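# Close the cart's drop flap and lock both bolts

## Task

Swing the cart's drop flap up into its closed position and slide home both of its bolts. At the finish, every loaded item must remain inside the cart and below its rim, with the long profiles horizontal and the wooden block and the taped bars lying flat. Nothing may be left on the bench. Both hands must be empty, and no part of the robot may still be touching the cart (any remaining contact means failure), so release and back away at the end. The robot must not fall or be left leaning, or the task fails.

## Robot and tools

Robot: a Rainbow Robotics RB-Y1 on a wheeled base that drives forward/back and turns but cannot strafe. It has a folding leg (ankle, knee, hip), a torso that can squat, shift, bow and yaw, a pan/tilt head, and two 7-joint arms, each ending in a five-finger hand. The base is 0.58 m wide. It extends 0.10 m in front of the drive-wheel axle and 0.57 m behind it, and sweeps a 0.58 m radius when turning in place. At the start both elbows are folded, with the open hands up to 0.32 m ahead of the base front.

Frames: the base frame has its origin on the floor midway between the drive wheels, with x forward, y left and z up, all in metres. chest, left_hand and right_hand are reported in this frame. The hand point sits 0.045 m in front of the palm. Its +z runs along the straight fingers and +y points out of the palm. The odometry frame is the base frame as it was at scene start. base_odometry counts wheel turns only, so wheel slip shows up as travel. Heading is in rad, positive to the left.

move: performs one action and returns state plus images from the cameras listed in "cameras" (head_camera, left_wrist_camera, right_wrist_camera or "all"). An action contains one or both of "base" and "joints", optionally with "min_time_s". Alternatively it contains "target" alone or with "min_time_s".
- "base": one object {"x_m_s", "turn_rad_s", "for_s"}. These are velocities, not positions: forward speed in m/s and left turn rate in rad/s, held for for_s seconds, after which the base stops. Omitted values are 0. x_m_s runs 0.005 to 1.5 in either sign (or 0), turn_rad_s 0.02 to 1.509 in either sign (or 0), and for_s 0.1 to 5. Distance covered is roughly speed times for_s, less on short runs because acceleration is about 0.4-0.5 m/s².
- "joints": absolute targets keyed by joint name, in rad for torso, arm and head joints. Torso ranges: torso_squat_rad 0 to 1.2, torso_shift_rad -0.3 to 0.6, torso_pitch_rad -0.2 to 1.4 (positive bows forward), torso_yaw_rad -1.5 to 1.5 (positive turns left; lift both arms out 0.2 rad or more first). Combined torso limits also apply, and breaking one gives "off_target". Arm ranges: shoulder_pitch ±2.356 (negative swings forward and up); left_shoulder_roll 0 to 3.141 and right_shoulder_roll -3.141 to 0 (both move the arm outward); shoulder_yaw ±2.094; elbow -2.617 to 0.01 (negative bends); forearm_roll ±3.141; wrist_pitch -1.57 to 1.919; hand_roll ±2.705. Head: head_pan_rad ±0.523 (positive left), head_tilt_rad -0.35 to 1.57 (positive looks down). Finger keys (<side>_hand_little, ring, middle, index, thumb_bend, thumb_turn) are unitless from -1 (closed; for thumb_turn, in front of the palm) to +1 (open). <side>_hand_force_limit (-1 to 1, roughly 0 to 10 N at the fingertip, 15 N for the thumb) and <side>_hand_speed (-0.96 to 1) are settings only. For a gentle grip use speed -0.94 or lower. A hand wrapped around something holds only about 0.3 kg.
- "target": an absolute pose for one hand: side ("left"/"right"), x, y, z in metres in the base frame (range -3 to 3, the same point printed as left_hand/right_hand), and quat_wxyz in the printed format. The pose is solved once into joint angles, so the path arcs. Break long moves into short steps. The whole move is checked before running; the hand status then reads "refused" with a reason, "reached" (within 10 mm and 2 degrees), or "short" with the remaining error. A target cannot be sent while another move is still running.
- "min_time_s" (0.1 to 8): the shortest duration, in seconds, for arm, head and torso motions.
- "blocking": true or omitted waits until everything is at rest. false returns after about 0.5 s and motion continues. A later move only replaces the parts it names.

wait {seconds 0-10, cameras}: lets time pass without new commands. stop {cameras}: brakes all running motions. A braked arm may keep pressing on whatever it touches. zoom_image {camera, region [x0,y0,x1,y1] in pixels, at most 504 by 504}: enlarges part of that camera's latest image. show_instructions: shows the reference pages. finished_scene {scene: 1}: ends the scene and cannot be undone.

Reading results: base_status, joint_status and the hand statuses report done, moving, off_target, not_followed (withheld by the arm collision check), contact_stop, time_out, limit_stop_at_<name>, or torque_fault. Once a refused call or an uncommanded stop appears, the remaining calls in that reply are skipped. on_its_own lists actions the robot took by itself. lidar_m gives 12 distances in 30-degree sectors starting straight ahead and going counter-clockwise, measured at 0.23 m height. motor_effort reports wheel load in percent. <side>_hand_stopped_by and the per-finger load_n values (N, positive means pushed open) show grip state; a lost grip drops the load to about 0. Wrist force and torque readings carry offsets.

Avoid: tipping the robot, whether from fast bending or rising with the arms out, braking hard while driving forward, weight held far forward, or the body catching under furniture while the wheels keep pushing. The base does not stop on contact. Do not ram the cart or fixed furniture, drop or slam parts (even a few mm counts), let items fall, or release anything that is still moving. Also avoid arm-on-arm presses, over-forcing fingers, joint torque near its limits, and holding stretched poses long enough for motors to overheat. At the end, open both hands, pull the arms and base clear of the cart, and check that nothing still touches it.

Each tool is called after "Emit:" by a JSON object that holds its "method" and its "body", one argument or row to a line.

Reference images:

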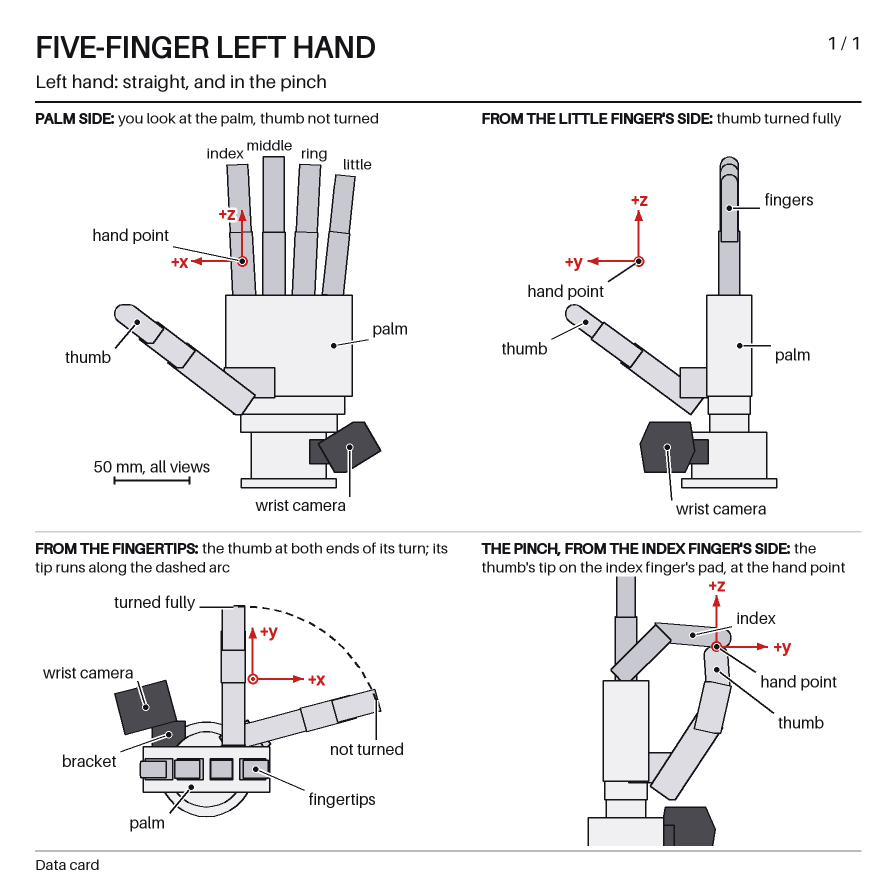

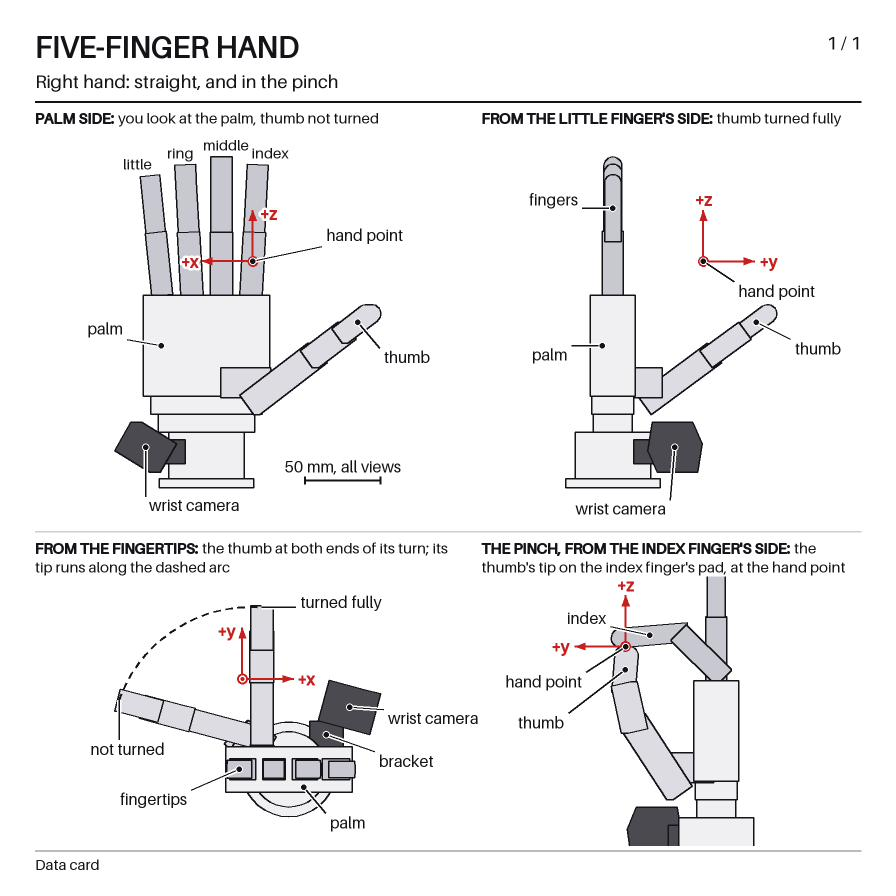

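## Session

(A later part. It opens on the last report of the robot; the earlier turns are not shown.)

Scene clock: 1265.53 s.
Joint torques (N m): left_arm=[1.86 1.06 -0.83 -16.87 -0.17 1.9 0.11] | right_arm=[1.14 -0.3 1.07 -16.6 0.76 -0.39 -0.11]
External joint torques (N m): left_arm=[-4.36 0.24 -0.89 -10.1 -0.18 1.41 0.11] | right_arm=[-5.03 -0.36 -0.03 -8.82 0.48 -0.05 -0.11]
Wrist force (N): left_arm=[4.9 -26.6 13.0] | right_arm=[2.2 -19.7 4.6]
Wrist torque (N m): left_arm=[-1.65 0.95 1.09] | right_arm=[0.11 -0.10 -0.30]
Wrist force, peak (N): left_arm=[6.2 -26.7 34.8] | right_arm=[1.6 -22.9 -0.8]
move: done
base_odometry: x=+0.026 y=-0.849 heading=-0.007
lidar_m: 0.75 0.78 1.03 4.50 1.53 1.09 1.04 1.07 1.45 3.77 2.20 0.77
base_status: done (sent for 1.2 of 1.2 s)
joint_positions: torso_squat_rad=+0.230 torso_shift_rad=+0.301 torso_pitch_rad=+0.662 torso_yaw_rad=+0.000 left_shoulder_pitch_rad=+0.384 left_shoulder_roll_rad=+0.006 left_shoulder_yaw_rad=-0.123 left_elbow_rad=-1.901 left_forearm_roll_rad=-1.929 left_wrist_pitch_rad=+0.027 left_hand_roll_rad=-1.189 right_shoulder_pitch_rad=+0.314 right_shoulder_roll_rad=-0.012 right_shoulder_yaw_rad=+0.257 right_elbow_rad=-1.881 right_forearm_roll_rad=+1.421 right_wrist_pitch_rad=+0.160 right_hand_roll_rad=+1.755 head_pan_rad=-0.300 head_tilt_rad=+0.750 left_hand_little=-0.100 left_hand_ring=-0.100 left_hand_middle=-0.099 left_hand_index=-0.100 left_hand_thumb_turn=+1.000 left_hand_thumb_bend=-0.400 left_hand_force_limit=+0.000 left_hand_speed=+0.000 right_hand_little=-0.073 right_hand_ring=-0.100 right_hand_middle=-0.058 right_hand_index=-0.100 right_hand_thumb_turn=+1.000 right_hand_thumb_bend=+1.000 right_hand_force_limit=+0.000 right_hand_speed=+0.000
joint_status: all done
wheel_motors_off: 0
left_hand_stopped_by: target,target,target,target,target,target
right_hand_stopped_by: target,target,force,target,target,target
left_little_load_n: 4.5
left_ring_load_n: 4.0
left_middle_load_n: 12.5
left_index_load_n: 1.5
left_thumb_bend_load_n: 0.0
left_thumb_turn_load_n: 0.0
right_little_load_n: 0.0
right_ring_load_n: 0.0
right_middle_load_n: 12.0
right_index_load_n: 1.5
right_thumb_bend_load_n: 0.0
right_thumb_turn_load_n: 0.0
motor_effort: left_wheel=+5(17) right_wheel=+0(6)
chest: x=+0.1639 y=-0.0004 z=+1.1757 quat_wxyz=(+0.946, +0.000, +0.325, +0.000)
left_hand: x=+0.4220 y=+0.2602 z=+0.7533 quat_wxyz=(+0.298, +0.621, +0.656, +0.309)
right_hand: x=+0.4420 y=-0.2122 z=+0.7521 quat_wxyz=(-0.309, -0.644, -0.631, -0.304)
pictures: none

Emit:
{"method": "move", "body": {
  "target": {"side":"left","x":0.436,"y":0.26,"z":0.776,"quat_wxyz":[0.290,0.624,0.659,0.301]},
  "min_time_s": 1.5
}}

Emit:
{"method": "move", "body": {
  "target": {"side":"right","x":0.456,"y":-0.2122,"z":0.775,"quat_wxyz":[-0.300,-0.648,-0.635,-0.295]},
  "min_time_s": 1.5,
  "cameras": ["left_wrist_camera","right_wrist_camera"]
}}

Scene clock: 1293.50 s.
Joint torques (N m): left_arm=[-1.87 -0.88 2.54 -24.48 0.24 10.45 0.35] | right_arm=[4.47 -0.02 0.43 -8.12 0.65 -0.8 -0.04]
External joint torques (N m): left_arm=[-7.83 -1.81 2.26 -17.11 0.27 9.05 0.35] | right_arm=[-1.67 -0.09 -0.68 -0.32 0.38 -0.46 -0.04]
Wrist force (N): left_arm=[0.6 -38.4 13.5] | right_arm=[-1.5 -5.5 -1.1]
Wrist torque (N m): left_arm=[-1.50 1.05 1.59] | right_arm=[-0.17 -0.12 0.06]
Wrist force, peak (N): left_arm=[17.5 -41.3 19.9] | right_arm=[2.7 -20.3 4.5]
move: done
base_odometry: x=+0.026 y=-0.849 heading=-0.007
lidar_m: 0.76 0.78 1.04 4.50 1.53 1.09 1.04 1.08 1.45 3.78 2.19 0.78
base_status: not commanded
joint_positions: torso_squat_rad=+0.230 torso_shift_rad=+0.301 torso_pitch_rad=+0.661 torso_yaw_rad=+0.000 left_shoulder_pitch_rad=+0.416 left_shoulder_roll_rad=+0.000 left_shoulder_yaw_rad=-0.112 left_elbow_rad=-2.044 left_forearm_roll_rad=-3.031 left_wrist_pitch_rad=-0.136 left_hand_roll_rad=-0.090 right_shoulder_pitch_rad=+0.313 right_shoulder_roll_rad=-0.012 right_shoulder_yaw_rad=+0.257 right_elbow_rad=-1.883 right_forearm_roll_rad=+1.421 right_wrist_pitch_rad=+0.160 right_hand_roll_rad=+1.755 head_pan_rad=-0.300 head_tilt_rad=+0.750 left_hand_little=-0.099 left_hand_ring=-0.099 left_hand_middle=-0.098 left_hand_index=-0.100 left_hand_thumb_turn=+1.000 left_hand_thumb_bend=-0.400 left_hand_force_limit=+0.000 left_hand_speed=+0.000 right_hand_little=-0.073 right_hand_ring=-0.100 right_hand_middle=-0.059 right_hand_index=-0.100 right_hand_thumb_turn=+1.000 right_hand_thumb_bend=+1.000 right_hand_force_limit=+0.000 right_hand_speed=+0.000
joint_status: all done
wheel_motors_off: 0
left_hand_stopped_by: target,target,target,target,target,target
right_hand_stopped_by: target,target,force,target,target,target
left_little_load_n: 8.0
left_ring_load_n: 4.0
left_middle_load_n: 14.5
left_index_load_n: 0.0
left_thumb_bend_load_n: 0.0
left_thumb_turn_load_n: 0.0
right_little_load_n: 0.0
right_ring_load_n: 0.0
right_middle_load_n: 0.0
right_index_load_n: 0.0
right_thumb_bend_load_n: 0.0
right_thumb_turn_load_n: 0.0
motor_effort: left_wheel=+5(5) right_wheel=+0(2)
chest: x=+0.1638 y=-0.0003 z=+1.1757 quat_wxyz=(+0.946, +0.000, +0.325, +0.000)
left_hand: x=+0.4335 y=+0.2601 z=+0.7732 quat_wxyz=(+0.293, +0.629, +0.657, +0.295)
left_hand_status: reached (checked arc that bows 11 mm and turns the hand up to 3 deg, planned for 1.5 s): 4 mm and 1.0 deg off.
right_hand: x=+0.4430 y=-0.2122 z=+0.7533 quat_wxyz=(-0.310, -0.644, -0.630, -0.305)
pictures: none

Scene clock: 1295.33 s.
Joint torques (N m): left_arm=[0.1 -0.89 1.33 -17.92 0.23 6.95 0.09] | right_arm=[-3.92 -0.28 5.32 -17.01 2.07 -5.03 0.6]
External joint torques (N m): left_arm=[-5.85 -1.81 1.07 -10.53 0.26 5.54 0.09] | right_arm=[-9.74 0.52 4.55 -8.54 1.42 -4.3 0.6]
Wrist force (N): left_arm=[2.4 -26.3 7.0] | right_arm=[-9.6 -20.4 0.4]
Wrist torque (N m): left_arm=[-1.52 0.74 1.08] | right_arm=[0.12 -0.33 -0.18]
Wrist force, peak (N): left_arm=[0.2 -39.0 13.5] | right_arm=[-10.2 -20.6 0.9]
move: done
base_odometry: x=+0.026 y=-0.849 heading=-0.007
lidar_m: 0.75 0.78 1.04 4.51 1.53 1.10 1.04 1.08 1.45 3.78 2.19 0.77
base_status: not commanded
joint_positions: torso_squat_rad=+0.230 torso_shift_rad=+0.300 torso_pitch_rad=+0.661 torso_yaw_rad=+0.000 left_shoulder_pitch_rad=+0.416 left_shoulder_roll_rad=+0.000 left_shoulder_yaw_rad=-0.112 left_elbow_rad=-2.046 left_forearm_roll_rad=-3.031 left_wrist_pitch_rad=-0.135 left_hand_roll_rad=-0.090 right_shoulder_pitch_rad=+0.276 right_shoulder_roll_rad=-0.190 right_shoulder_yaw_rad=+0.385 right_elbow_rad=-2.020 right_forearm_roll_rad=+1.045 right_wrist_pitch_rad=+0.396 right_hand_roll_rad=+2.016 head_pan_rad=-0.300 head_tilt_rad=+0.750 left_hand_little=-0.099 left_hand_ring=-0.100 left_hand_middle=-0.098 left_hand_index=-0.100 left_hand_thumb_turn=+1.000 left_hand_thumb_bend=-0.400 left_hand_force_limit=+0.000 left_hand_speed=+0.000 right_hand_little=-0.073 right_hand_ring=-0.100 right_hand_middle=-0.058 right_hand_index=-0.100 right_hand_thumb_turn=+1.000 right_hand_thumb_bend=+1.000 right_hand_force_limit=+0.000 right_hand_speed=+0.000
joint_status: all done
wheel_motors_off: 0
left_hand_stopped_by: target,target,target,target,target,target
right_hand_stopped_by: target,target,force,target,target,target
left_little_load_n: 3.5
left_ring_load_n: 1.0
left_middle_load_n: 13.5
left_index_load_n: 0.0
left_thumb_bend_load_n: 0.0
left_thumb_turn_load_n: 0.0
right_little_load_n: 0.0
right_ring_load_n: 0.0
right_middle_load_n: 9.5
right_index_load_n: 0.0
right_thumb_bend_load_n: 0.0
right_thumb_turn_load_n: 0.0
motor_effort: left_wheel=+5(5) right_wheel=+0(2)
chest: x=+0.1638 y=-0.0004 z=+1.1757 quat_wxyz=(+0.946, +0.000, +0.325, +0.000)
left_hand: x=+0.4343 y=+0.2602 z=+0.7743 quat_wxyz=(+0.294, +0.628, +0.657, +0.296)
right_hand: x=+0.4538 y=-0.2131 z=+0.7728 quat_wxyz=(-0.301, -0.648, -0.635, -0.294)
right_hand_status: reached (checked arc that bows 4 mm and turns the hand up to 2 deg, planned for 1.5 s): 3 mm and 0.2 deg off.
left_wrist_camera: T_world_to_cam=[[-0.61553, 0.23441, -0.75245, 0.79309], [-0.23631, 0.85592, 0.45995, -0.46683], [0.75185, 0.46093, -0.47145, 0.0367]] pos_world=[0.35026, 0.19674, 0.82878]
right_wrist_camera: T_world_to_cam=[[0.60906, 0.21129, 0.76446, -0.82049], [-0.28565, -0.84074, 0.45996, -0.40983], [0.7399, -0.49851, -0.4517, 0.02286]] pos_world=[0.36575, -0.1598, 0.82606]

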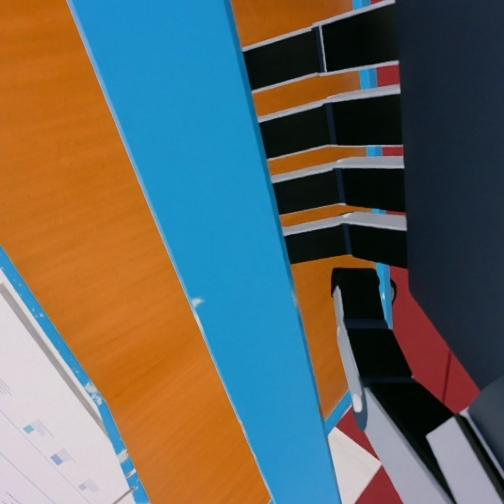

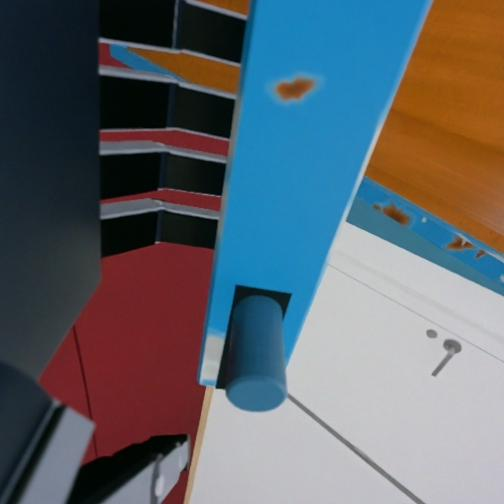

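Emit:
{"method": "move", "body": {
  "target": {"side":"right","x":0.45,"y":-0.2122,"z":0.735,"quat_wxyz":[-0.300,-0.648,-0.635,-0.295]},
  "min_time_s": 1.5
}}

Emit:
{"method": "move", "body": {
  "joints": {"right_shoulder_pitch_rad":0.40,"right_shoulder_roll_rad":-0.05,"right_shoulder_yaw_rad":0.15,"right_elbow_rad":-1.86,"right_forearm_roll_rad":3.0,"right_wrist_pitch_rad":-0.135,"right_hand_roll_rad":0.12},
  "min_time_s": 3,
  "cameras": ["head_camera"]
}}

Scene clock: 1318.23 s.
Joint torques (N m): left_arm=[-0.9 -0.87 0.94 -23.01 0.18 9.99 0.16] | right_arm=[3.35 0.23 -0.98 -7.32 0.56 -0.87 -0.44]
External joint torques (N m): left_arm=[-6.86 -1.79 0.69 -15.63 0.2 8.59 0.16] | right_arm=[-2.2 0.29 -1.92 0.53 0.14 -0.36 -0.45]
Wrist force (N): left_arm=[0.1 -38.0 14.2] | right_arm=[-0.7 -5.2 -0.6]
Wrist torque (N m): left_arm=[-1.47 1.12 1.59] | right_arm=[-0.15 -0.25 -0.04]
Wrist force, peak (N): left_arm=[0.1 -39.6 13.5] | right_arm=[-6.7 -27.3 -6.1]
move: done
base_odometry: x=+0.026 y=-0.849 heading=-0.007
lidar_m: 0.75 0.77 1.05 4.51 1.54 1.09 1.04 1.07 1.45 3.76 2.19 0.78
base_status: not commanded
joint_positions: torso_squat_rad=+0.230 torso_shift_rad=+0.300 torso_pitch_rad=+0.661 torso_yaw_rad=+0.000 left_shoulder_pitch_rad=+0.416 left_shoulder_roll_rad=+0.000 left_shoulder_yaw_rad=-0.112 left_elbow_rad=-2.044 left_forearm_roll_rad=-3.031 left_wrist_pitch_rad=-0.135 left_hand_roll_rad=-0.090 right_shoulder_pitch_rad=+0.238 right_shoulder_roll_rad=-0.076 right_shoulder_yaw_rad=+0.290 right_elbow_rad=-1.837 right_forearm_roll_rad=+1.243 right_wrist_pitch_rad=+0.244 right_hand_roll_rad=+1.868 head_pan_rad=-0.300 head_tilt_rad=+0.750 left_hand_little=-0.099 left_hand_ring=-0.099 left_hand_middle=-0.098 left_hand_index=-0.100 left_hand_thumb_turn=+1.000 left_hand_thumb_bend=-0.400 left_hand_force_limit=+0.000 left_hand_speed=+0.000 right_hand_little=-0.073 right_hand_ring=-0.100 right_hand_middle=-0.059 right_hand_index=-0.100 right_hand_thumb_turn=+1.000 right_hand_thumb_bend=+1.000 right_hand_force_limit=+0.000 right_hand_speed=+0.000
joint_status: all done
wheel_motors_off: 0
left_hand_stopped_by: target,target,target,target,target,target
right_hand_stopped_by: target,target,force,target,target,target
left_little_load_n: 8.5
left_ring_load_n: 4.5
left_middle_load_n: 15.0
left_index_load_n: 0.0
left_thumb_bend_load_n: 0.0
left_thumb_turn_load_n: 0.0
right_little_load_n: 0.0
right_ring_load_n: 0.0
right_middle_load_n: 0.5
right_index_load_n: 0.0
right_thumb_bend_load_n: 0.0
right_thumb_turn_load_n: 0.0
motor_effort: left_wheel=+5(5) right_wheel=+0(1)
chest: x=+0.1637 y=-0.0004 z=+1.1758 quat_wxyz=(+0.946, +0.000, +0.325, +0.000)
left_hand: x=+0.4336 y=+0.2603 z=+0.7735 quat_wxyz=(+0.293, +0.628, +0.657, +0.295)
right_hand: x=+0.4496 y=-0.2119 z=+0.7348 quat_wxyz=(-0.298, -0.648, -0.636, -0.294)
right_hand_status: reached (checked arc that bows 5 mm and turns the hand up to 1 deg, planned for 1.5 s): 1 mm and 0.3 deg off.
pictures: none

Scene clock: 1321.53 s.
Joint torques (N m): left_arm=[-1.3 -0.39 1 -23.06 0.09 10.19 0.12] | right_arm=[9.94 -0.63 -1.66 -7.2 -0.02 1.21 -0.44]
External joint torques (N m): left_arm=[-7.26 -1.32 0.74 -15.68 0.11 8.78 0.12] | right_arm=[1.48 0.66 -1.73 -0.53 0.16 -0.09 -0.45]
Wrist force (N): left_arm=[0.2 -37.6 14.9] | right_arm=[-1.7 -4.2 -0.1]
Wrist torque (N m): left_arm=[-1.49 1.13 1.60] | right_arm=[-0.06 -0.08 -0.10]
Wrist force, peak (N): left_arm=[0.2 -38.2 15.1] | right_arm=[-2.2 -5.4 -0.8]
move: done
base_odometry: x=+0.026 y=-0.849 heading=-0.007
lidar_m: 0.75 0.78 1.04 4.50 1.53 1.10 1.05 1.07 1.45 3.77 2.19 0.78
base_status: not commanded
joint_positions: torso_squat_rad=+0.230 torso_shift_rad=+0.300 torso_pitch_rad=+0.661 torso_yaw_rad=+0.000 left_shoulder_pitch_rad=+0.416 left_shoulder_roll_rad=+0.000 left_shoulder_yaw_rad=-0.112 left_elbow_rad=-2.044 left_forearm_roll_rad=-3.031 left_wrist_pitch_rad=-0.135 left_hand_roll_rad=-0.090 right_shoulder_pitch_rad=+0.400 right_shoulder_roll_rad=-0.050 right_shoulder_yaw_rad=+0.150 right_elbow_rad=-1.860 right_forearm_roll_rad=+3.000 right_wrist_pitch_rad=-0.135 right_hand_roll_rad=+0.120 head_pan_rad=-0.300 head_tilt_rad=+0.750 left_hand_little=-0.099 left_hand_ring=-0.099 left_hand_middle=-0.098 left_hand_index=-0.100 left_hand_thumb_turn=+1.000 left_hand_thumb_bend=-0.400 left_hand_force_limit=+0.000 left_hand_speed=+0.000 right_hand_little=-0.073 right_hand_ring=-0.100 right_hand_middle=-0.059 right_hand_index=-0.100 right_hand_thumb_turn=+1.000 right_hand_thumb_bend=+1.000 right_hand_force_limit=+0.000 right_hand_speed=+0.000
joint_status: all done
wheel_motors_off: 0
left_hand_stopped_by: target,target,target,target,target,target
right_hand_stopped_by: target,target,force,target,target,target
left_little_load_n: 9.0
left_ring_load_n: 4.5
left_middle_load_n: 15.0
left_index_load_n: 0.5
left_thumb_bend_load_n: 0.0
left_thumb_turn_load_n: 0.0
right_little_load_n: 0.0
right_ring_load_n: 0.0
right_middle_load_n: 0.0
right_index_load_n: 0.0
right_thumb_bend_load_n: 0.5
right_thumb_turn_load_n: 0.0
motor_effort: left_wheel=+5(5) right_wheel=-1(2)
chest: x=+0.1637 y=-0.0004 z=+1.1758 quat_wxyz=(+0.946, +0.000, +0.325, +0.000)
left_hand: x=+0.4336 y=+0.2603 z=+0.7735 quat_wxyz=(+0.293, +0.628, +0.657, +0.295)
right_hand: x=+0.3775 y=-0.2410 z=+0.6978 quat_wxyz=(-0.224, -0.661, -0.671, -0.250)
head_camera: T_world_to_cam=[[-0.25703, -0.95195, 0.16651, -0.14586], [-0.95648, 0.22596, -0.18461, 0.60061], [0.13811, -0.20671, -0.9686, 1.18239]] pos_world=[0.37368, -0.03015, 1.28044]

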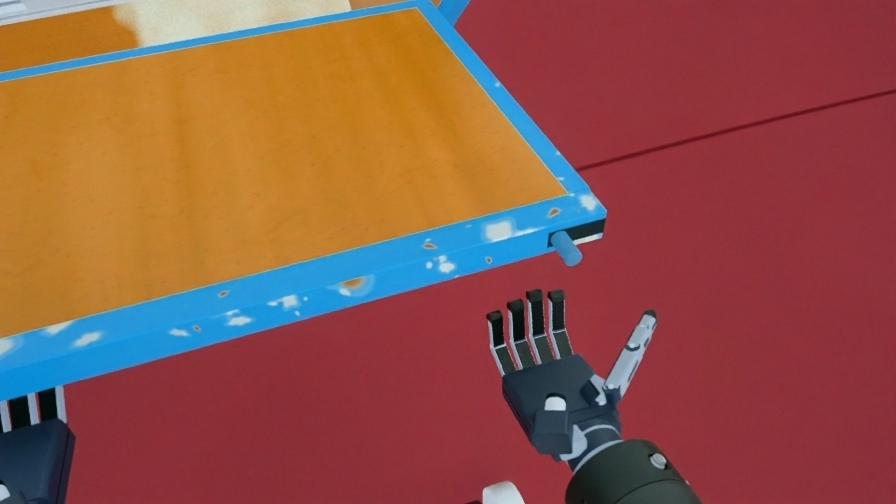

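Emit:
{"method": "move", "body": {
  "target": {"side":"right","x":0.44,"y":-0.205,"z":0.720,"quat_wxyz":[-0.296,-0.640,-0.644,-0.296]},
  "min_time_s": 2,
  "cameras": ["head_camera","right_wrist_camera"]
}}

Scene clock: 1327.10 s.
Joint torques (N m): left_arm=[-1.02 -0.57 0.83 -23.06 0.13 10.05 0.12] | right_arm=[4.36 0.03 2.35 -6.67 0.02 0.06 -0.21]
External joint torques (N m): left_arm=[-6.98 -1.49 0.58 -15.68 0.16 8.65 0.12] | right_arm=[-1.43 -0.4 1.2 0.6 -0.15 -0.24 -0.21]
Wrist force (N): left_arm=[-0.1 -37.9 13.9] | right_arm=[-1.3 -5.2 -0.8]
Wrist torque (N m): left_arm=[-1.46 1.07 1.61] | right_arm=[-0.14 -0.15 0.05]
Wrist force, peak (N): left_arm=[0.1 -38.3 15.0] | right_arm=[-1.8 -5.5 -0.6]
move: done
base_odometry: x=+0.026 y=-0.849 heading=-0.007
lidar_m: 0.75 0.78 1.04 4.50 1.52 1.09 1.04 1.08 1.45 3.76 2.20 0.77
base_status: not commanded
joint_positions: torso_squat_rad=+0.230 torso_shift_rad=+0.300 torso_pitch_rad=+0.661 torso_yaw_rad=+0.000 left_shoulder_pitch_rad=+0.416 left_shoulder_roll_rad=+0.000 left_shoulder_yaw_rad=-0.112 left_elbow_rad=-2.044 left_forearm_roll_rad=-3.031 left_wrist_pitch_rad=-0.135 left_hand_roll_rad=-0.090 right_shoulder_pitch_rad=+0.241 right_shoulder_roll_rad=+0.000 right_shoulder_yaw_rad=+0.225 right_elbow_rad=-1.734 right_forearm_roll_rad=+1.813 right_wrist_pitch_rad=+0.138 right_hand_roll_rad=+1.370 head_pan_rad=-0.300 head_tilt_rad=+0.750 left_hand_little=-0.099 left_hand_ring=-0.099 left_hand_middle=-0.098 left_hand_index=-0.100 left_hand_thumb_turn=+1.000 left_hand_thumb_bend=-0.400 left_hand_force_limit=+0.000 left_hand_speed=+0.000 right_hand_little=-0.073 right_hand_ring=-0.100 right_hand_middle=-0.059 right_hand_index=-0.100 right_hand_thumb_turn=+1.000 right_hand_thumb_bend=+1.000 right_hand_force_limit=+0.000 right_hand_speed=+0.000
joint_status: all done
wheel_motors_off: 0
left_hand_stopped_by: target,target,target,target,target,target
right_hand_stopped_by: target,target,force,target,target,target
left_little_load_n: 8.5
left_ring_load_n: 4.5
left_middle_load_n: 15.0
left_index_load_n: 0.0
left_thumb_bend_load_n: 0.0
left_thumb_turn_load_n: 0.0
right_little_load_n: 0.0
right_ring_load_n: 0.0
right_middle_load_n: 0.0
right_index_load_n: 0.0
right_thumb_bend_load_n: 0.0
right_thumb_turn_load_n: -0.5
motor_effort: left_wheel=+5(5) right_wheel=+0(2)
chest: x=+0.1637 y=-0.0004 z=+1.1758 quat_wxyz=(+0.946, +0.000, +0.325, +0.000)
left_hand: x=+0.4336 y=+0.2603 z=+0.7735 quat_wxyz=(+0.293, +0.628, +0.657, +0.295)
right_hand: x=+0.4397 y=-0.2053 z=+0.7198 quat_wxyz=(-0.300, -0.637, -0.643, -0.302)
right_hand_status: reached (checked arc that bows 10 mm and turns the hand up to 11 deg, planned for 2.0 s): 0 mm and 0.8 deg off.
head_camera: T_world_to_cam=[[-0.25704, -0.95194, 0.16652, -0.14587], [-0.95648, 0.22597, -0.18463, 0.60064], [0.13813, -0.20673, -0.9686, 1.18238]] pos_world=[0.37368, -0.03015, 1.28044]
right_wrist_camera: T_world_to_cam=[[0.59472, 0.22899, 0.77063, -0.76738], [-0.2653, -0.84897, 0.45701, -0.39142], [0.75889, -0.47625, -0.44415, 0.00403]] pos_world=[0.34948, -0.15466, 0.77204]

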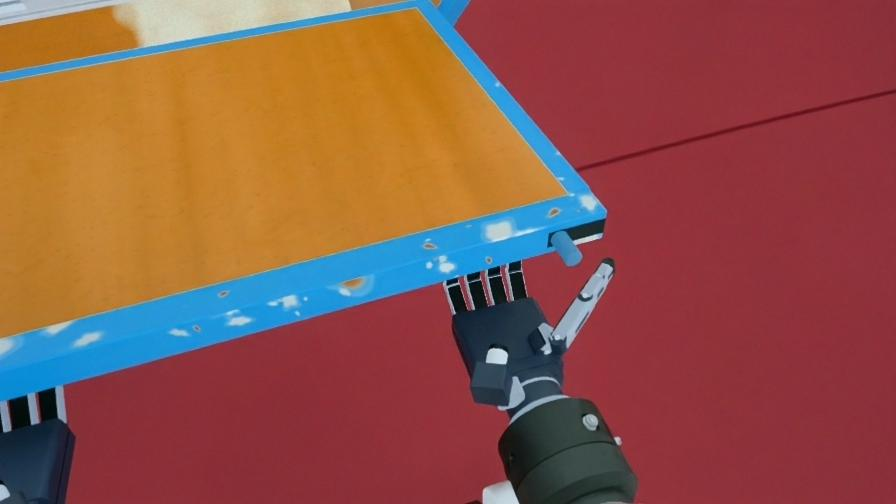

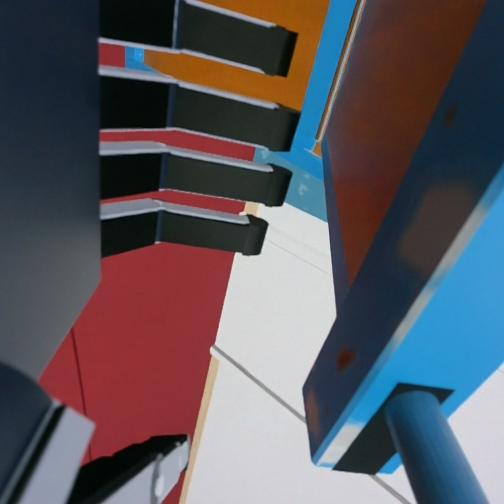

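Emit:
{"method": "move", "body": {
  "joints": {"right_shoulder_pitch_rad":0.38,"right_shoulder_roll_rad":-0.01,"right_shoulder_yaw_rad":0.20,"right_elbow_rad":-1.84,"right_forearm_roll_rad":3.0,"right_wrist_pitch_rad":-0.08,"right_hand_roll_rad":0.12},
  "min_time_s": 2.5
}}

Emit:
{"method": "move", "body": {
  "joints": {"right_shoulder_pitch_rad":0.285,"right_shoulder_roll_rad":0.0,"right_shoulder_yaw_rad":0.20,"right_elbow_rad":-1.83,"right_forearm_roll_rad":3.0,"right_wrist_pitch_rad":-0.08,"right_hand_roll_rad":0.12},
  "min_time_s": 1.5,
  "cameras": ["head_camera","right_wrist_camera"]
}}

Scene clock: 1342.10 s.
Joint torques (N m): left_arm=[-0.99 -0.41 0.9 -23.37 0.14 10 0.18] | right_arm=[9.1 -1.85 -0.98 -7.29 -0.1 1 -0.26]
External joint torques (N m): left_arm=[-6.94 -1.33 0.64 -16 0.17 8.6 0.18] | right_arm=[1.28 -1.36 -1.85 -0.51 0.07 -0.37 -0.26]
Wrist force (N): left_arm=[-0.1 -38.3 14.7] | right_arm=[-2.0 -4.7 -0.3]
Wrist torque (N m): left_arm=[-1.50 1.12 1.62] | right_arm=[-0.13 -0.09 -0.12]
Wrist force, peak (N): left_arm=[-0.1 -38.4 14.5] | right_arm=[-2.6 -5.4 -0.9]
move: done
base_odometry: x=+0.026 y=-0.849 heading=-0.007
lidar_m: 0.76 0.77 1.05 4.51 1.53 1.10 1.04 1.07 1.45 3.77 2.19 0.78
base_status: not commanded
joint_positions: torso_squat_rad=+0.230 torso_shift_rad=+0.300 torso_pitch_rad=+0.661 torso_yaw_rad=+0.000 left_shoulder_pitch_rad=+0.416 left_shoulder_roll_rad=+0.000 left_shoulder_yaw_rad=-0.112 left_elbow_rad=-2.044 left_forearm_roll_rad=-3.031 left_wrist_pitch_rad=-0.135 left_hand_roll_rad=-0.090 right_shoulder_pitch_rad=+0.380 right_shoulder_roll_rad=-0.010 right_shoulder_yaw_rad=+0.200 right_elbow_rad=-1.840 right_forearm_roll_rad=+3.000 right_wrist_pitch_rad=-0.080 right_hand_roll_rad=+0.120 head_pan_rad=-0.300 head_tilt_rad=+0.750 left_hand_little=-0.099 left_hand_ring=-0.099 left_hand_middle=-0.098 left_hand_index=-0.100 left_hand_thumb_turn=+1.000 left_hand_thumb_bend=-0.400 left_hand_force_limit=+0.000 left_hand_speed=+0.000 right_hand_little=-0.073 right_hand_ring=-0.100 right_hand_middle=-0.059 right_hand_index=-0.100 right_hand_thumb_turn=+1.000 right_hand_thumb_bend=+1.000 right_hand_force_limit=+0.000 right_hand_speed=+0.000
joint_status: all done
wheel_motors_off: 0
left_hand_stopped_by: target,target,target,target,target,target
right_hand_stopped_by: target,target,force,target,target,target
left_little_load_n: 8.5
left_ring_load_n: 4.5
left_middle_load_n: 15.0
left_index_load_n: 0.0
left_thumb_bend_load_n: 0.0
left_thumb_turn_load_n: 0.0
right_little_load_n: 0.0
right_ring_load_n: 0.0
right_middle_load_n: 0.0
right_index_load_n: 0.0
right_thumb_bend_load_n: 0.5
right_thumb_turn_load_n: 0.0
motor_effort: left_wheel=+5(5) right_wheel=+0(2)
chest: x=+0.1637 y=-0.0004 z=+1.1758 quat_wxyz=(+0.946, +0.000, +0.325, +0.000)
left_hand: x=+0.4336 y=+0.2603 z=+0.7735 quat_wxyz=(+0.293, +0.628, +0.657, +0.295)
right_hand: x=+0.3922 y=-0.2074 z=+0.7062 quat_wxyz=(-0.223, -0.664, -0.653, -0.289)
pictures: none

Scene clock: 1343.90 s.
Joint torques (N m): left_arm=[-1.31 -0.69 0.81 -23.18 0.18 10.14 0.04] | right_arm=[4.12 0.77 -0.75 -7.01 -0.14 0.93 -0.39]
External joint torques (N m): left_arm=[-7.26 -1.62 0.55 -15.8 0.21 8.74 0.04] | right_arm=[-2.04 0.53 -1.89 0.41 0.05 -0.55 -0.4]
Wrist force (N): left_arm=[-0.1 -37.4 14.2] | right_arm=[-2.3 -4.8 -0.9]
Wrist torque (N m): left_arm=[-1.44 1.09 1.60] | right_arm=[-0.09 -0.04 -0.13]
Wrist force, peak (N): left_arm=[-0.1 -38.3 14.9] | right_arm=[-1.7 -5.7 -0.6]
move: done
base_odometry: x=+0.026 y=-0.849 heading=-0.007
lidar_m: 0.75 0.78 1.04 4.51 1.52 1.09 1.03 1.07 1.45 3.78 2.19 0.77
base_status: not commanded
joint_positions: torso_squat_rad=+0.230 torso_shift_rad=+0.300 torso_pitch_rad=+0.661 torso_yaw_rad=+0.000 left_shoulder_pitch_rad=+0.416 left_shoulder_roll_rad=+0.000 left_shoulder_yaw_rad=-0.112 left_elbow_rad=-2.044 left_forearm_roll_rad=-3.031 left_wrist_pitch_rad=-0.135 left_hand_roll_rad=-0.090 right_shoulder_pitch_rad=+0.285 right_shoulder_roll_rad=+0.000 right_shoulder_yaw_rad=+0.200 right_elbow_rad=-1.830 right_forearm_roll_rad=+3.000 right_wrist_pitch_rad=-0.080 right_hand_roll_rad=+0.120 head_pan_rad=-0.300 head_tilt_rad=+0.750 left_hand_little=-0.099 left_hand_ring=-0.099 left_hand_middle=-0.098 left_hand_index=-0.100 left_hand_thumb_turn=+1.000 left_hand_thumb_bend=-0.400 left_hand_force_limit=+0.000 left_hand_speed=+0.000 right_hand_little=-0.073 right_hand_ring=-0.100 right_hand_middle=-0.059 right_hand_index=-0.100 right_hand_thumb_turn=+1.000 right_hand_thumb_bend=+1.000 right_hand_force_limit=+0.000 right_hand_speed=+0.000
joint_status: all done
wheel_motors_off: 0
left_hand_stopped_by: target,target,target,target,target,target
right_hand_stopped_by: target,target,force,target,target,target
left_little_load_n: 8.5
left_ring_load_n: 4.5
left_middle_load_n: 15.0
left_index_load_n: 0.5
left_thumb_bend_load_n: 0.0
left_thumb_turn_load_n: 0.0
right_little_load_n: 0.0
right_ring_load_n: 0.0
right_middle_load_n: 0.0
right_index_load_n: 0.0
right_thumb_bend_load_n: 0.0
right_thumb_turn_load_n: 0.0
motor_effort: left_wheel=+5(5) right_wheel=+1(2)
chest: x=+0.1637 y=-0.0004 z=+1.1758 quat_wxyz=(+0.946, +0.000, +0.325, +0.000)
left_hand: x=+0.4336 y=+0.2603 z=+0.7735 quat_wxyz=(+0.293, +0.628, +0.657, +0.295)
right_hand: x=+0.4355 y=-0.1905 z=+0.7208 quat_wxyz=(-0.238, -0.648, -0.646, -0.325)
head_camera: T_world_to_cam=[[-0.25704, -0.95194, 0.16652, -0.14587], [-0.95648, 0.22597, -0.18463, 0.60064], [0.13813, -0.20673, -0.9686, 1.18238]] pos_world=[0.37368, -0.03015, 1.28044]
right_wrist_camera: T_world_to_cam=[[0.63023, 0.16661, 0.75832, -0.78757], [-0.20633, -0.90564, 0.37046, -0.35448], [0.74849, -0.38994, -0.53639, 0.10207]] pos_world=[0.34681, -0.15002, 0.7833]

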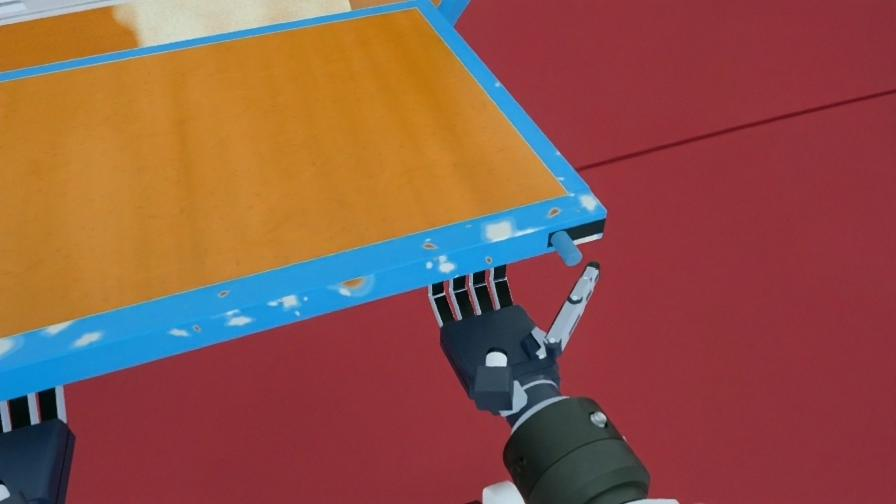

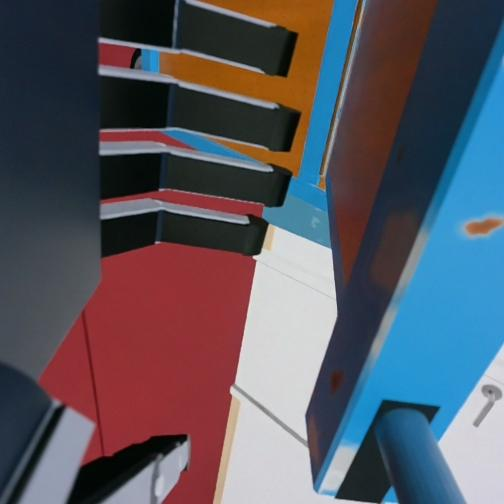

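Emit:
{"method": "move", "body": {
  "joints": {"right_shoulder_pitch_rad":0.328,"right_elbow_rad":-1.915,"right_wrist_pitch_rad":-0.122,"right_hand_roll_rad":0.22},
  "min_time_s": 1.5,
  "cameras": ["right_wrist_camera"]
}}

Scene clock: 1351.47 s.
Joint torques (N m): left_arm=[-0.98 -0.75 0.77 -23.12 0.19 10.1 0.08] | right_arm=[8.5 0.58 -1 -8.01 -0.01 1.19 0.21]
External joint torques (N m): left_arm=[-6.94 -1.67 0.51 -15.74 0.22 8.7 0.08] | right_arm=[2.14 0.56 -2.06 -0.3 0.21 -0.3 0.2]
Wrist force (N): left_arm=[0.1 -38.1 14.5] | right_arm=[-1.9 -5.2 -0.8]
Wrist torque (N m): left_arm=[-1.50 1.07 1.62] | right_arm=[-0.19 -0.06 0.05]
Wrist force, peak (N): left_arm=[0.0 -38.4 14.3] | right_arm=[-2.2 -5.6 -0.6]
move: done
base_odometry: x=+0.026 y=-0.849 heading=-0.007
lidar_m: 0.75 0.77 1.04 4.51 1.52 1.10 1.04 1.08 1.45 3.77 2.18 0.78
base_status: not commanded
joint_positions: torso_squat_rad=+0.230 torso_shift_rad=+0.300 torso_pitch_rad=+0.661 torso_yaw_rad=+0.000 left_shoulder_pitch_rad=+0.416 left_shoulder_roll_rad=+0.000 left_shoulder_yaw_rad=-0.112 left_elbow_rad=-2.044 left_forearm_roll_rad=-3.031 left_wrist_pitch_rad=-0.135 left_hand_roll_rad=-0.090 right_shoulder_pitch_rad=+0.328 right_shoulder_roll_rad=+0.000 right_shoulder_yaw_rad=+0.200 right_elbow_rad=-1.915 right_forearm_roll_rad=+3.000 right_wrist_pitch_rad=-0.122 right_hand_roll_rad=+0.220 head_pan_rad=-0.300 head_tilt_rad=+0.750 left_hand_little=-0.099 left_hand_ring=-0.099 left_hand_middle=-0.098 left_hand_index=-0.100 left_hand_thumb_turn=+1.000 left_hand_thumb_bend=-0.400 left_hand_force_limit=+0.000 left_hand_speed=+0.000 right_hand_little=-0.073 right_hand_ring=-0.100 right_hand_middle=-0.059 right_hand_index=-0.100 right_hand_thumb_turn=+1.000 right_hand_thumb_bend=+1.000 right_hand_force_limit=+0.000 right_hand_speed=+0.000
joint_status: all done
wheel_motors_off: 0
left_hand_stopped_by: target,target,target,target,target,target
right_hand_stopped_by: target,target,force,target,target,target
left_little_load_n: 8.5
left_ring_load_n: 4.5
left_middle_load_n: 15.0
left_index_load_n: 0.0
left_thumb_bend_load_n: 0.0
left_thumb_turn_load_n: 0.0
right_little_load_n: 0.0
right_ring_load_n: 0.0
right_middle_load_n: 0.0
right_index_load_n: 0.0
right_thumb_bend_load_n: 0.0
right_thumb_turn_load_n: 0.0
motor_effort: left_wheel=+5(5) right_wheel=+0(2)
chest: x=+0.1637 y=-0.0004 z=+1.1758 quat_wxyz=(+0.946, +0.000, +0.325, +0.000)
left_hand: x=+0.4336 y=+0.2603 z=+0.7735 quat_wxyz=(+0.293, +0.628, +0.657, +0.295)
right_hand: x=+0.4388 y=-0.1913 z=+0.7406 quat_wxyz=(-0.258, -0.618, -0.674, -0.312)
right_wrist_camera: T_world_to_cam=[[0.60732, 0.25952, 0.75088, -0.77123], [-0.16107, -0.88529, 0.43625, -0.42662], [0.77796, -0.38589, -0.49585, 0.06785]] pos_world=[0.34688, -0.15135, 0.79885]

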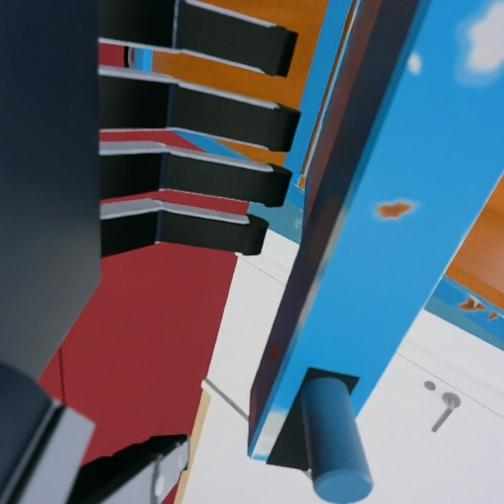

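Emit:
{"method": "move", "body": {
  "joints": {"right_shoulder_pitch_rad":0.350,"right_elbow_rad":-1.970,"right_wrist_pitch_rad":-0.155},
  "min_time_s": 1.2,
  "cameras": ["right_wrist_camera"]
}}

Scene clock: 1355.90 s.
Joint torques (N m): left_arm=[-1.24 -0.49 0.81 -23.21 0.05 10.06 0.11] | right_arm=[8.52 0.94 -0.95 -8.47 -0.2 1.17 0.17]
External joint torques (N m): left_arm=[-7.2 -1.42 0.55 -15.83 0.08 8.65 0.11] | right_arm=[2.12 1.03 -1.96 -0.56 0.03 -0.33 0.16]
Wrist force (N): left_arm=[-0.2 -37.9 14.3] | right_arm=[-1.8 -4.9 -0.9]
Wrist torque (N m): left_arm=[-1.51 1.10 1.61] | right_arm=[-0.09 -0.07 0.07]
Wrist force, peak (N): left_arm=[-0.3 -38.4 14.6] | right_arm=[-2.3 -5.7 -0.9]
move: done
base_odometry: x=+0.026 y=-0.849 heading=-0.007
lidar_m: 0.76 0.78 1.03 4.50 1.52 1.09 1.04 1.08 1.45 3.77 2.19 0.78
base_status: not commanded
joint_positions: torso_squat_rad=+0.230 torso_shift_rad=+0.300 torso_pitch_rad=+0.661 torso_yaw_rad=+0.000 left_shoulder_pitch_rad=+0.416 left_shoulder_roll_rad=+0.000 left_shoulder_yaw_rad=-0.112 left_elbow_rad=-2.044 left_forearm_roll_rad=-3.031 left_wrist_pitch_rad=-0.135 left_hand_roll_rad=-0.090 right_shoulder_pitch_rad=+0.350 right_shoulder_roll_rad=+0.000 right_shoulder_yaw_rad=+0.200 right_elbow_rad=-1.970 right_forearm_roll_rad=+3.000 right_wrist_pitch_rad=-0.155 right_hand_roll_rad=+0.220 head_pan_rad=-0.300 head_tilt_rad=+0.750 left_hand_little=-0.099 left_hand_ring=-0.099 left_hand_middle=-0.098 left_hand_index=-0.100 left_hand_thumb_turn=+1.000 left_hand_thumb_bend=-0.400 left_hand_force_limit=+0.000 left_hand_speed=+0.000 right_hand_little=-0.073 right_hand_ring=-0.100 right_hand_middle=-0.059 right_hand_index=-0.100 right_hand_thumb_turn=+1.000 right_hand_thumb_bend=+1.000 right_hand_force_limit=+0.000 right_hand_speed=+0.000
joint_status: all done
wheel_motors_off: 0
left_hand_stopped_by: target,target,target,target,target,target
right_hand_stopped_by: target,target,force,target,target,target
left_little_load_n: 8.5
left_ring_load_n: 4.5
left_middle_load_n: 15.0
left_index_load_n: 0.0
left_thumb_bend_load_n: 0.0
left_thumb_turn_load_n: 0.0
right_little_load_n: 0.0
right_ring_load_n: 0.0
right_middle_load_n: 0.0
right_index_load_n: 0.0
right_thumb_bend_load_n: 0.0
right_thumb_turn_load_n: 0.0
motor_effort: left_wheel=+5(5) right_wheel=+0(2)
chest: x=+0.1637 y=-0.0004 z=+1.1758 quat_wxyz=(+0.946, +0.000, +0.325, +0.000)
left_hand: x=+0.4336 y=+0.2603 z=+0.7735 quat_wxyz=(+0.293, +0.628, +0.657, +0.295)
right_hand: x=+0.4414 y=-0.1945 z=+0.7519 quat_wxyz=(-0.260, -0.619, -0.673, -0.311)
right_wrist_camera: T_world_to_cam=[[0.607, 0.25809, 0.75162, -0.78118], [-0.16533, -0.88409, 0.4371, -0.43251], [0.77731, -0.38959, -0.49397, 0.06833]] pos_world=[0.34956, -0.15415, 0.80995]

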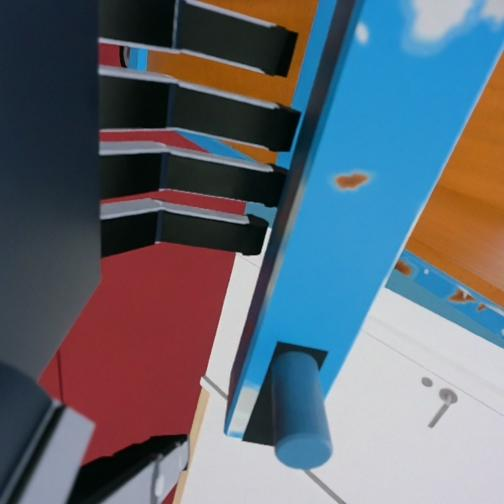

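Emit:
{"method": "move", "body": {
  "joints": {"right_shoulder_pitch_rad":0.342,"right_elbow_rad":-2.023,"right_wrist_pitch_rad":-0.213},
  "min_time_s": 1.2,
  "cameras": ["right_wrist_camera"]
}}

Scene clock: 1361.77 s.
Joint torques (N m): left_arm=[-1.42 -0.19 0.98 -22.89 0.16 9.72 0.08] | right_arm=[1.75 0.14 0.16 -10.41 -0.16 2.04 0.16]
External joint torques (N m): left_arm=[-7.38 -1.12 0.72 -15.51 0.18 8.31 0.08] | right_arm=[-4.27 0.16 -0.86 -2.17 0.1 0.55 0.15]
Wrist force (N): left_arm=[0.2 -35.5 14.2] | right_arm=[-3.1 -9.7 -2.3]
Wrist torque (N m): left_arm=[-1.47 1.07 1.52] | right_arm=[-0.23 -0.15 0.36]
Wrist force, peak (N): left_arm=[-0.2 -38.3 14.7] | right_arm=[-3.6 -10.1 -2.4]
move: done
base_odometry: x=+0.026 y=-0.849 heading=-0.007
lidar_m: 0.76 0.78 1.05 4.51 1.53 1.10 1.04 1.07 1.45 3.76 2.19 0.78
base_status: not commanded
joint_positions: torso_squat_rad=+0.230 torso_shift_rad=+0.300 torso_pitch_rad=+0.661 torso_yaw_rad=+0.000 left_shoulder_pitch_rad=+0.416 left_shoulder_roll_rad=+0.000 left_shoulder_yaw_rad=-0.112 left_elbow_rad=-2.044 left_forearm_roll_rad=-3.031 left_wrist_pitch_rad=-0.135 left_hand_roll_rad=-0.090 right_shoulder_pitch_rad=+0.343 right_shoulder_roll_rad=+0.000 right_shoulder_yaw_rad=+0.200 right_elbow_rad=-2.022 right_forearm_roll_rad=+3.000 right_wrist_pitch_rad=-0.213 right_hand_roll_rad=+0.220 head_pan_rad=-0.300 head_tilt_rad=+0.750 left_hand_little=-0.099 left_hand_ring=-0.099 left_hand_middle=-0.098 left_hand_index=-0.100 left_hand_thumb_turn=+1.000 left_hand_thumb_bend=-0.400 left_hand_force_limit=+0.000 left_hand_speed=+0.000 right_hand_little=-0.073 right_hand_ring=-0.100 right_hand_middle=-0.059 right_hand_index=-0.100 right_hand_thumb_turn=+1.000 right_hand_thumb_bend=+1.000 right_hand_force_limit=+0.000 right_hand_speed=+0.000
joint_status: all done
wheel_motors_off: 0
left_hand_stopped_by: target,target,target,target,target,target
right_hand_stopped_by: target,target,force,target,target,target
left_little_load_n: 8.0
left_ring_load_n: 4.0
left_middle_load_n: 15.0
left_index_load_n: 0.0
left_thumb_bend_load_n: 0.0
left_thumb_turn_load_n: 0.0
right_little_load_n: 0.0
right_ring_load_n: 0.0
right_middle_load_n: 0.0
right_index_load_n: 0.5
right_thumb_bend_load_n: 0.0
right_thumb_turn_load_n: 0.0
motor_effort: left_wheel=+5(5) right_wheel=+1(2)
chest: x=+0.1637 y=-0.0004 z=+1.1758 quat_wxyz=(+0.946, +0.000, +0.325, +0.000)
left_hand: x=+0.4336 y=+0.2603 z=+0.7736 quat_wxyz=(+0.293, +0.628, +0.657, +0.295)
right_hand: x=+0.4522 y=-0.1917 z=+0.7628 quat_wxyz=(-0.257, -0.616, -0.675, -0.315)
right_wrist_camera: T_world_to_cam=[[0.60359, 0.2594, 0.75392, -0.79652], [-0.158, -0.88793, 0.432, -0.43311], [0.78149, -0.37987, -0.49495, 0.0671]] pos_world=[0.3599, -0.15246, 0.82083]

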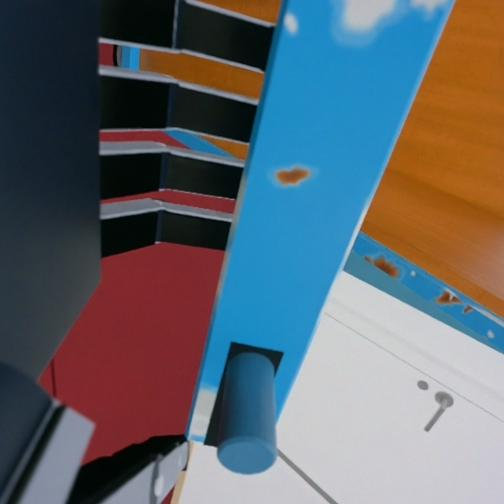

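Emit:
{"method": "move", "body": {
  "joints": {"left_shoulder_pitch_rad":0.420,"left_elbow_rad":-2.125,"left_wrist_pitch_rad":-0.208,"right_shoulder_pitch_rad":0.345,"right_elbow_rad":-2.105,"right_wrist_pitch_rad":-0.286},
  "min_time_s": 2,
  "cameras": ["right_wrist_camera","left_wrist_camera"]
}}

Scene clock: 1372.23 s.
Joint torques (N m): left_arm=[-2.42 -0.56 -2.43 -20.66 0.09 7.54 -0.38] | right_arm=[2.16 0.51 1.39 -13.72 -0.14 3.03 0.49]
External joint torques (N m): left_arm=[-8.08 -1.46 -2.69 -12.92 0.11 6.14 -0.38] | right_arm=[-3.5 0.51 0.38 -5.07 0.17 1.52 0.49]
Wrist force (N): left_arm=[9.6 -31.0 2.9] | right_arm=[-5.0 -15.5 -3.7]
Wrist torque (N m): left_arm=[-1.41 0.53 1.14] | right_arm=[-0.55 -0.28 0.64]
Wrist force, peak (N): left_arm=[0.3 -35.9 14.6] | right_arm=[-5.3 -15.5 -4.0]
move: done
base_odometry: x=+0.026 y=-0.849 heading=-0.007
lidar_m: 0.75 0.78 1.05 4.51 1.53 1.10 1.04 1.07 1.46 3.78 2.20 0.78
base_status: not commanded
joint_positions: torso_squat_rad=+0.230 torso_shift_rad=+0.300 torso_pitch_rad=+0.661 torso_yaw_rad=+0.000 left_shoulder_pitch_rad=+0.422 left_shoulder_roll_rad=+0.000 left_shoulder_yaw_rad=-0.111 left_elbow_rad=-2.122 left_forearm_roll_rad=-3.031 left_wrist_pitch_rad=-0.210 left_hand_roll_rad=-0.090 right_shoulder_pitch_rad=+0.346 right_shoulder_roll_rad=+0.000 right_shoulder_yaw_rad=+0.200 right_elbow_rad=-2.104 right_forearm_roll_rad=+3.000 right_wrist_pitch_rad=-0.286 right_hand_roll_rad=+0.220 head_pan_rad=-0.300 head_tilt_rad=+0.750 left_hand_little=-0.100 left_hand_ring=-0.100 left_hand_middle=-0.098 left_hand_index=-0.100 left_hand_thumb_turn=+1.000 left_hand_thumb_bend=-0.400 left_hand_force_limit=+0.000 left_hand_speed=+0.000 right_hand_little=-0.073 right_hand_ring=-0.100 right_hand_middle=-0.059 right_hand_index=-0.100 right_hand_thumb_turn=+1.000 right_hand_thumb_bend=+1.000 right_hand_force_limit=+0.000 right_hand_speed=+0.000
joint_status: all done
wheel_motors_off: 0
left_hand_stopped_by: target,target,target,target,target,target
right_hand_stopped_by: target,target,force,target,target,target
left_little_load_n: 0.5
left_ring_load_n: 0.0
left_middle_load_n: 15.0
left_index_load_n: 0.0
left_thumb_bend_load_n: 0.0
left_thumb_turn_load_n: 0.0
right_little_load_n: 0.0
right_ring_load_n: 0.0
right_middle_load_n: 0.0
right_index_load_n: 0.5
right_thumb_bend_load_n: 0.5
right_thumb_turn_load_n: 0.5
motor_effort: left_wheel=+5(5) right_wheel=+0(2)
chest: x=+0.1636 y=-0.0004 z=+1.1758 quat_wxyz=(+0.946, +0.000, +0.325, +0.000)
left_hand: x=+0.4440 y=+0.2596 z=+0.7890 quat_wxyz=(+0.294, +0.630, +0.656, +0.293)
right_hand: x=+0.4643 y=-0.1906 z=+0.7816 quat_wxyz=(-0.257, -0.613, -0.675, -0.319)
pictures: left_wrist_camera, right_wrist_camera
left_wrist_camera: T_world_to_cam=[[-0.61721, 0.23562, -0.75069, 0.80924], [-0.23058, 0.85805, 0.45889, -0.4731], [0.75226, 0.45632, -0.47527, 0.04061]] pos_world=[0.35984, 0.19675, 0.8439]
right_wrist_camera: T_world_to_cam=[[0.59662, 0.26044, 0.75909, -0.81891], [-0.15437, -0.89097, 0.42702, -0.4367], [0.78753, -0.37195, -0.49137, 0.06328]] pos_world=[0.37133, -0.15228, 0.8392]

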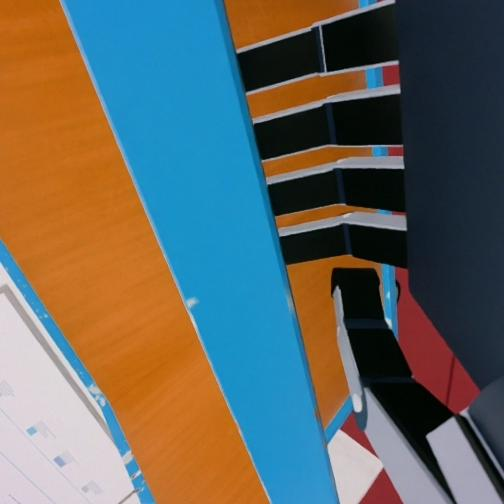

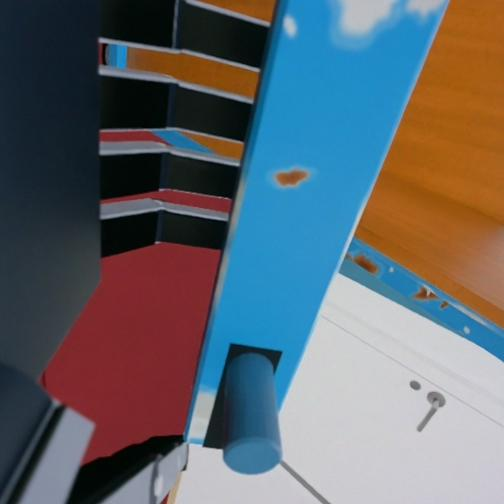

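Emit:
{"method": "move", "body": {
  "joints": {"left_shoulder_pitch_rad":0.425,"left_elbow_rad":-2.230,"left_wrist_pitch_rad":-0.305,"right_shoulder_pitch_rad":0.350,"right_elbow_rad":-2.213,"right_wrist_pitch_rad":-0.385,"left_hand_middle":-0.06},
  "min_time_s": 2.5,
  "cameras": ["head_camera"]
}}

Scene clock: 1385.67 s.
Joint torques (N m): left_arm=[-1.17 -0.43 -6.38 -21.01 0.12 7.12 -0.99] | right_arm=[1.34 0.1 3.25 -16.01 -0.66 4.15 0.66]
External joint torques (N m): left_arm=[-6.44 -1.28 -6.65 -12.81 0.12 5.71 -0.99] | right_arm=[-3.93 0.09 2.26 -6.89 -0.3 2.65 0.66]
Wrist force (N): left_arm=[16.4 -27.7 14.0] | right_arm=[-7.2 -16.2 3.2]
Wrist torque (N m): left_arm=[-1.43 1.44 0.82] | right_arm=[0.03 -0.36 -0.13]
Wrist force, peak (N): left_arm=[17.1 -28.5 14.1] | right_arm=[-8.5 -17.3 0.9]
move: done
base_odometry: x=+0.026 y=-0.849 heading=-0.007
lidar_m: 0.76 0.78 1.04 4.51 1.53 1.10 1.03 1.07 1.45 3.78 2.19 0.78
base_status: not commanded
joint_positions: torso_squat_rad=+0.230 torso_shift_rad=+0.300 torso_pitch_rad=+0.661 torso_yaw_rad=+0.000 left_shoulder_pitch_rad=+0.427 left_shoulder_roll_rad=+0.000 left_shoulder_yaw_rad=-0.110 left_elbow_rad=-2.227 left_forearm_roll_rad=-3.031 left_wrist_pitch_rad=-0.306 left_hand_roll_rad=-0.089 right_shoulder_pitch_rad=+0.351 right_shoulder_roll_rad=+0.000 right_shoulder_yaw_rad=+0.199 right_elbow_rad=-2.211 right_forearm_roll_rad=+3.000 right_wrist_pitch_rad=-0.386 right_hand_roll_rad=+0.220 head_pan_rad=-0.300 head_tilt_rad=+0.750 left_hand_little=-0.099 left_hand_ring=-0.100 left_hand_middle=-0.058 left_hand_index=-0.100 left_hand_thumb_turn=+1.000 left_hand_thumb_bend=-0.400 left_hand_force_limit=+0.000 left_hand_speed=+0.000 right_hand_little=-0.073 right_hand_ring=-0.100 right_hand_middle=-0.058 right_hand_index=-0.100 right_hand_thumb_turn=+1.000 right_hand_thumb_bend=+1.000 right_hand_force_limit=+0.000 right_hand_speed=+0.000
joint_status: all done
wheel_motors_off: 0
left_hand_stopped_by: target,target,target,target,target,target
right_hand_stopped_by: target,target,force,target,target,target
left_little_load_n: 9.0
left_ring_load_n: 3.0
left_middle_load_n: 16.0
left_index_load_n: 0.0
left_thumb_bend_load_n: 0.0
left_thumb_turn_load_n: 0.0
right_little_load_n: 0.5
right_ring_load_n: 0.5
right_middle_load_n: 11.0
right_index_load_n: 0.0
right_thumb_bend_load_n: 0.0
right_thumb_turn_load_n: 0.0
motor_effort: left_wheel=+5(5) right_wheel=+0(2)
chest: x=+0.1637 y=-0.0004 z=+1.1758 quat_wxyz=(+0.946, +0.000, +0.325, +0.000)
left_hand: x=+0.4584 y=+0.2582 z=+0.8127 quat_wxyz=(+0.298, +0.631, +0.654, +0.293)
right_hand: x=+0.4775 y=-0.1892 z=+0.8068 quat_wxyz=(-0.256, -0.609, -0.677, -0.324)
head_camera: T_world_to_cam=[[-0.25694, -0.95199, 0.16643, -0.1458], [-0.95651, 0.22589, -0.18457, 0.60058], [0.13812, -0.20662, -0.96862, 1.18242]] pos_world=[0.37368, -0.03015, 1.28043]

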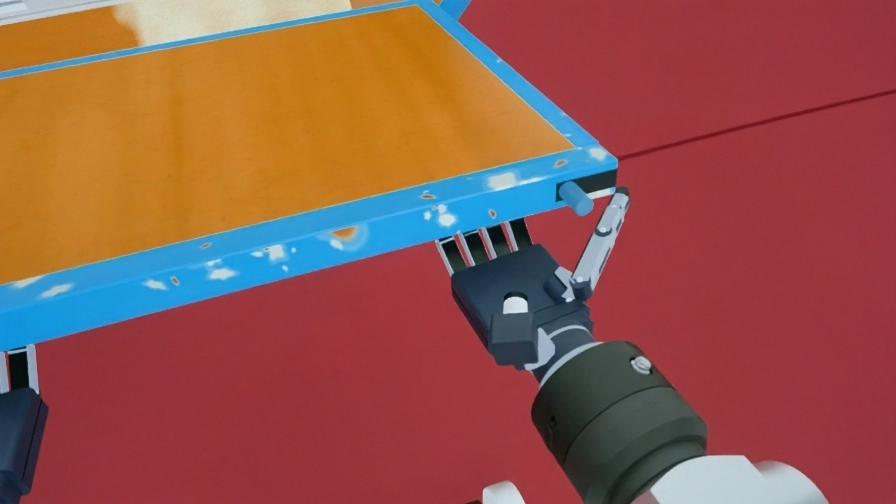

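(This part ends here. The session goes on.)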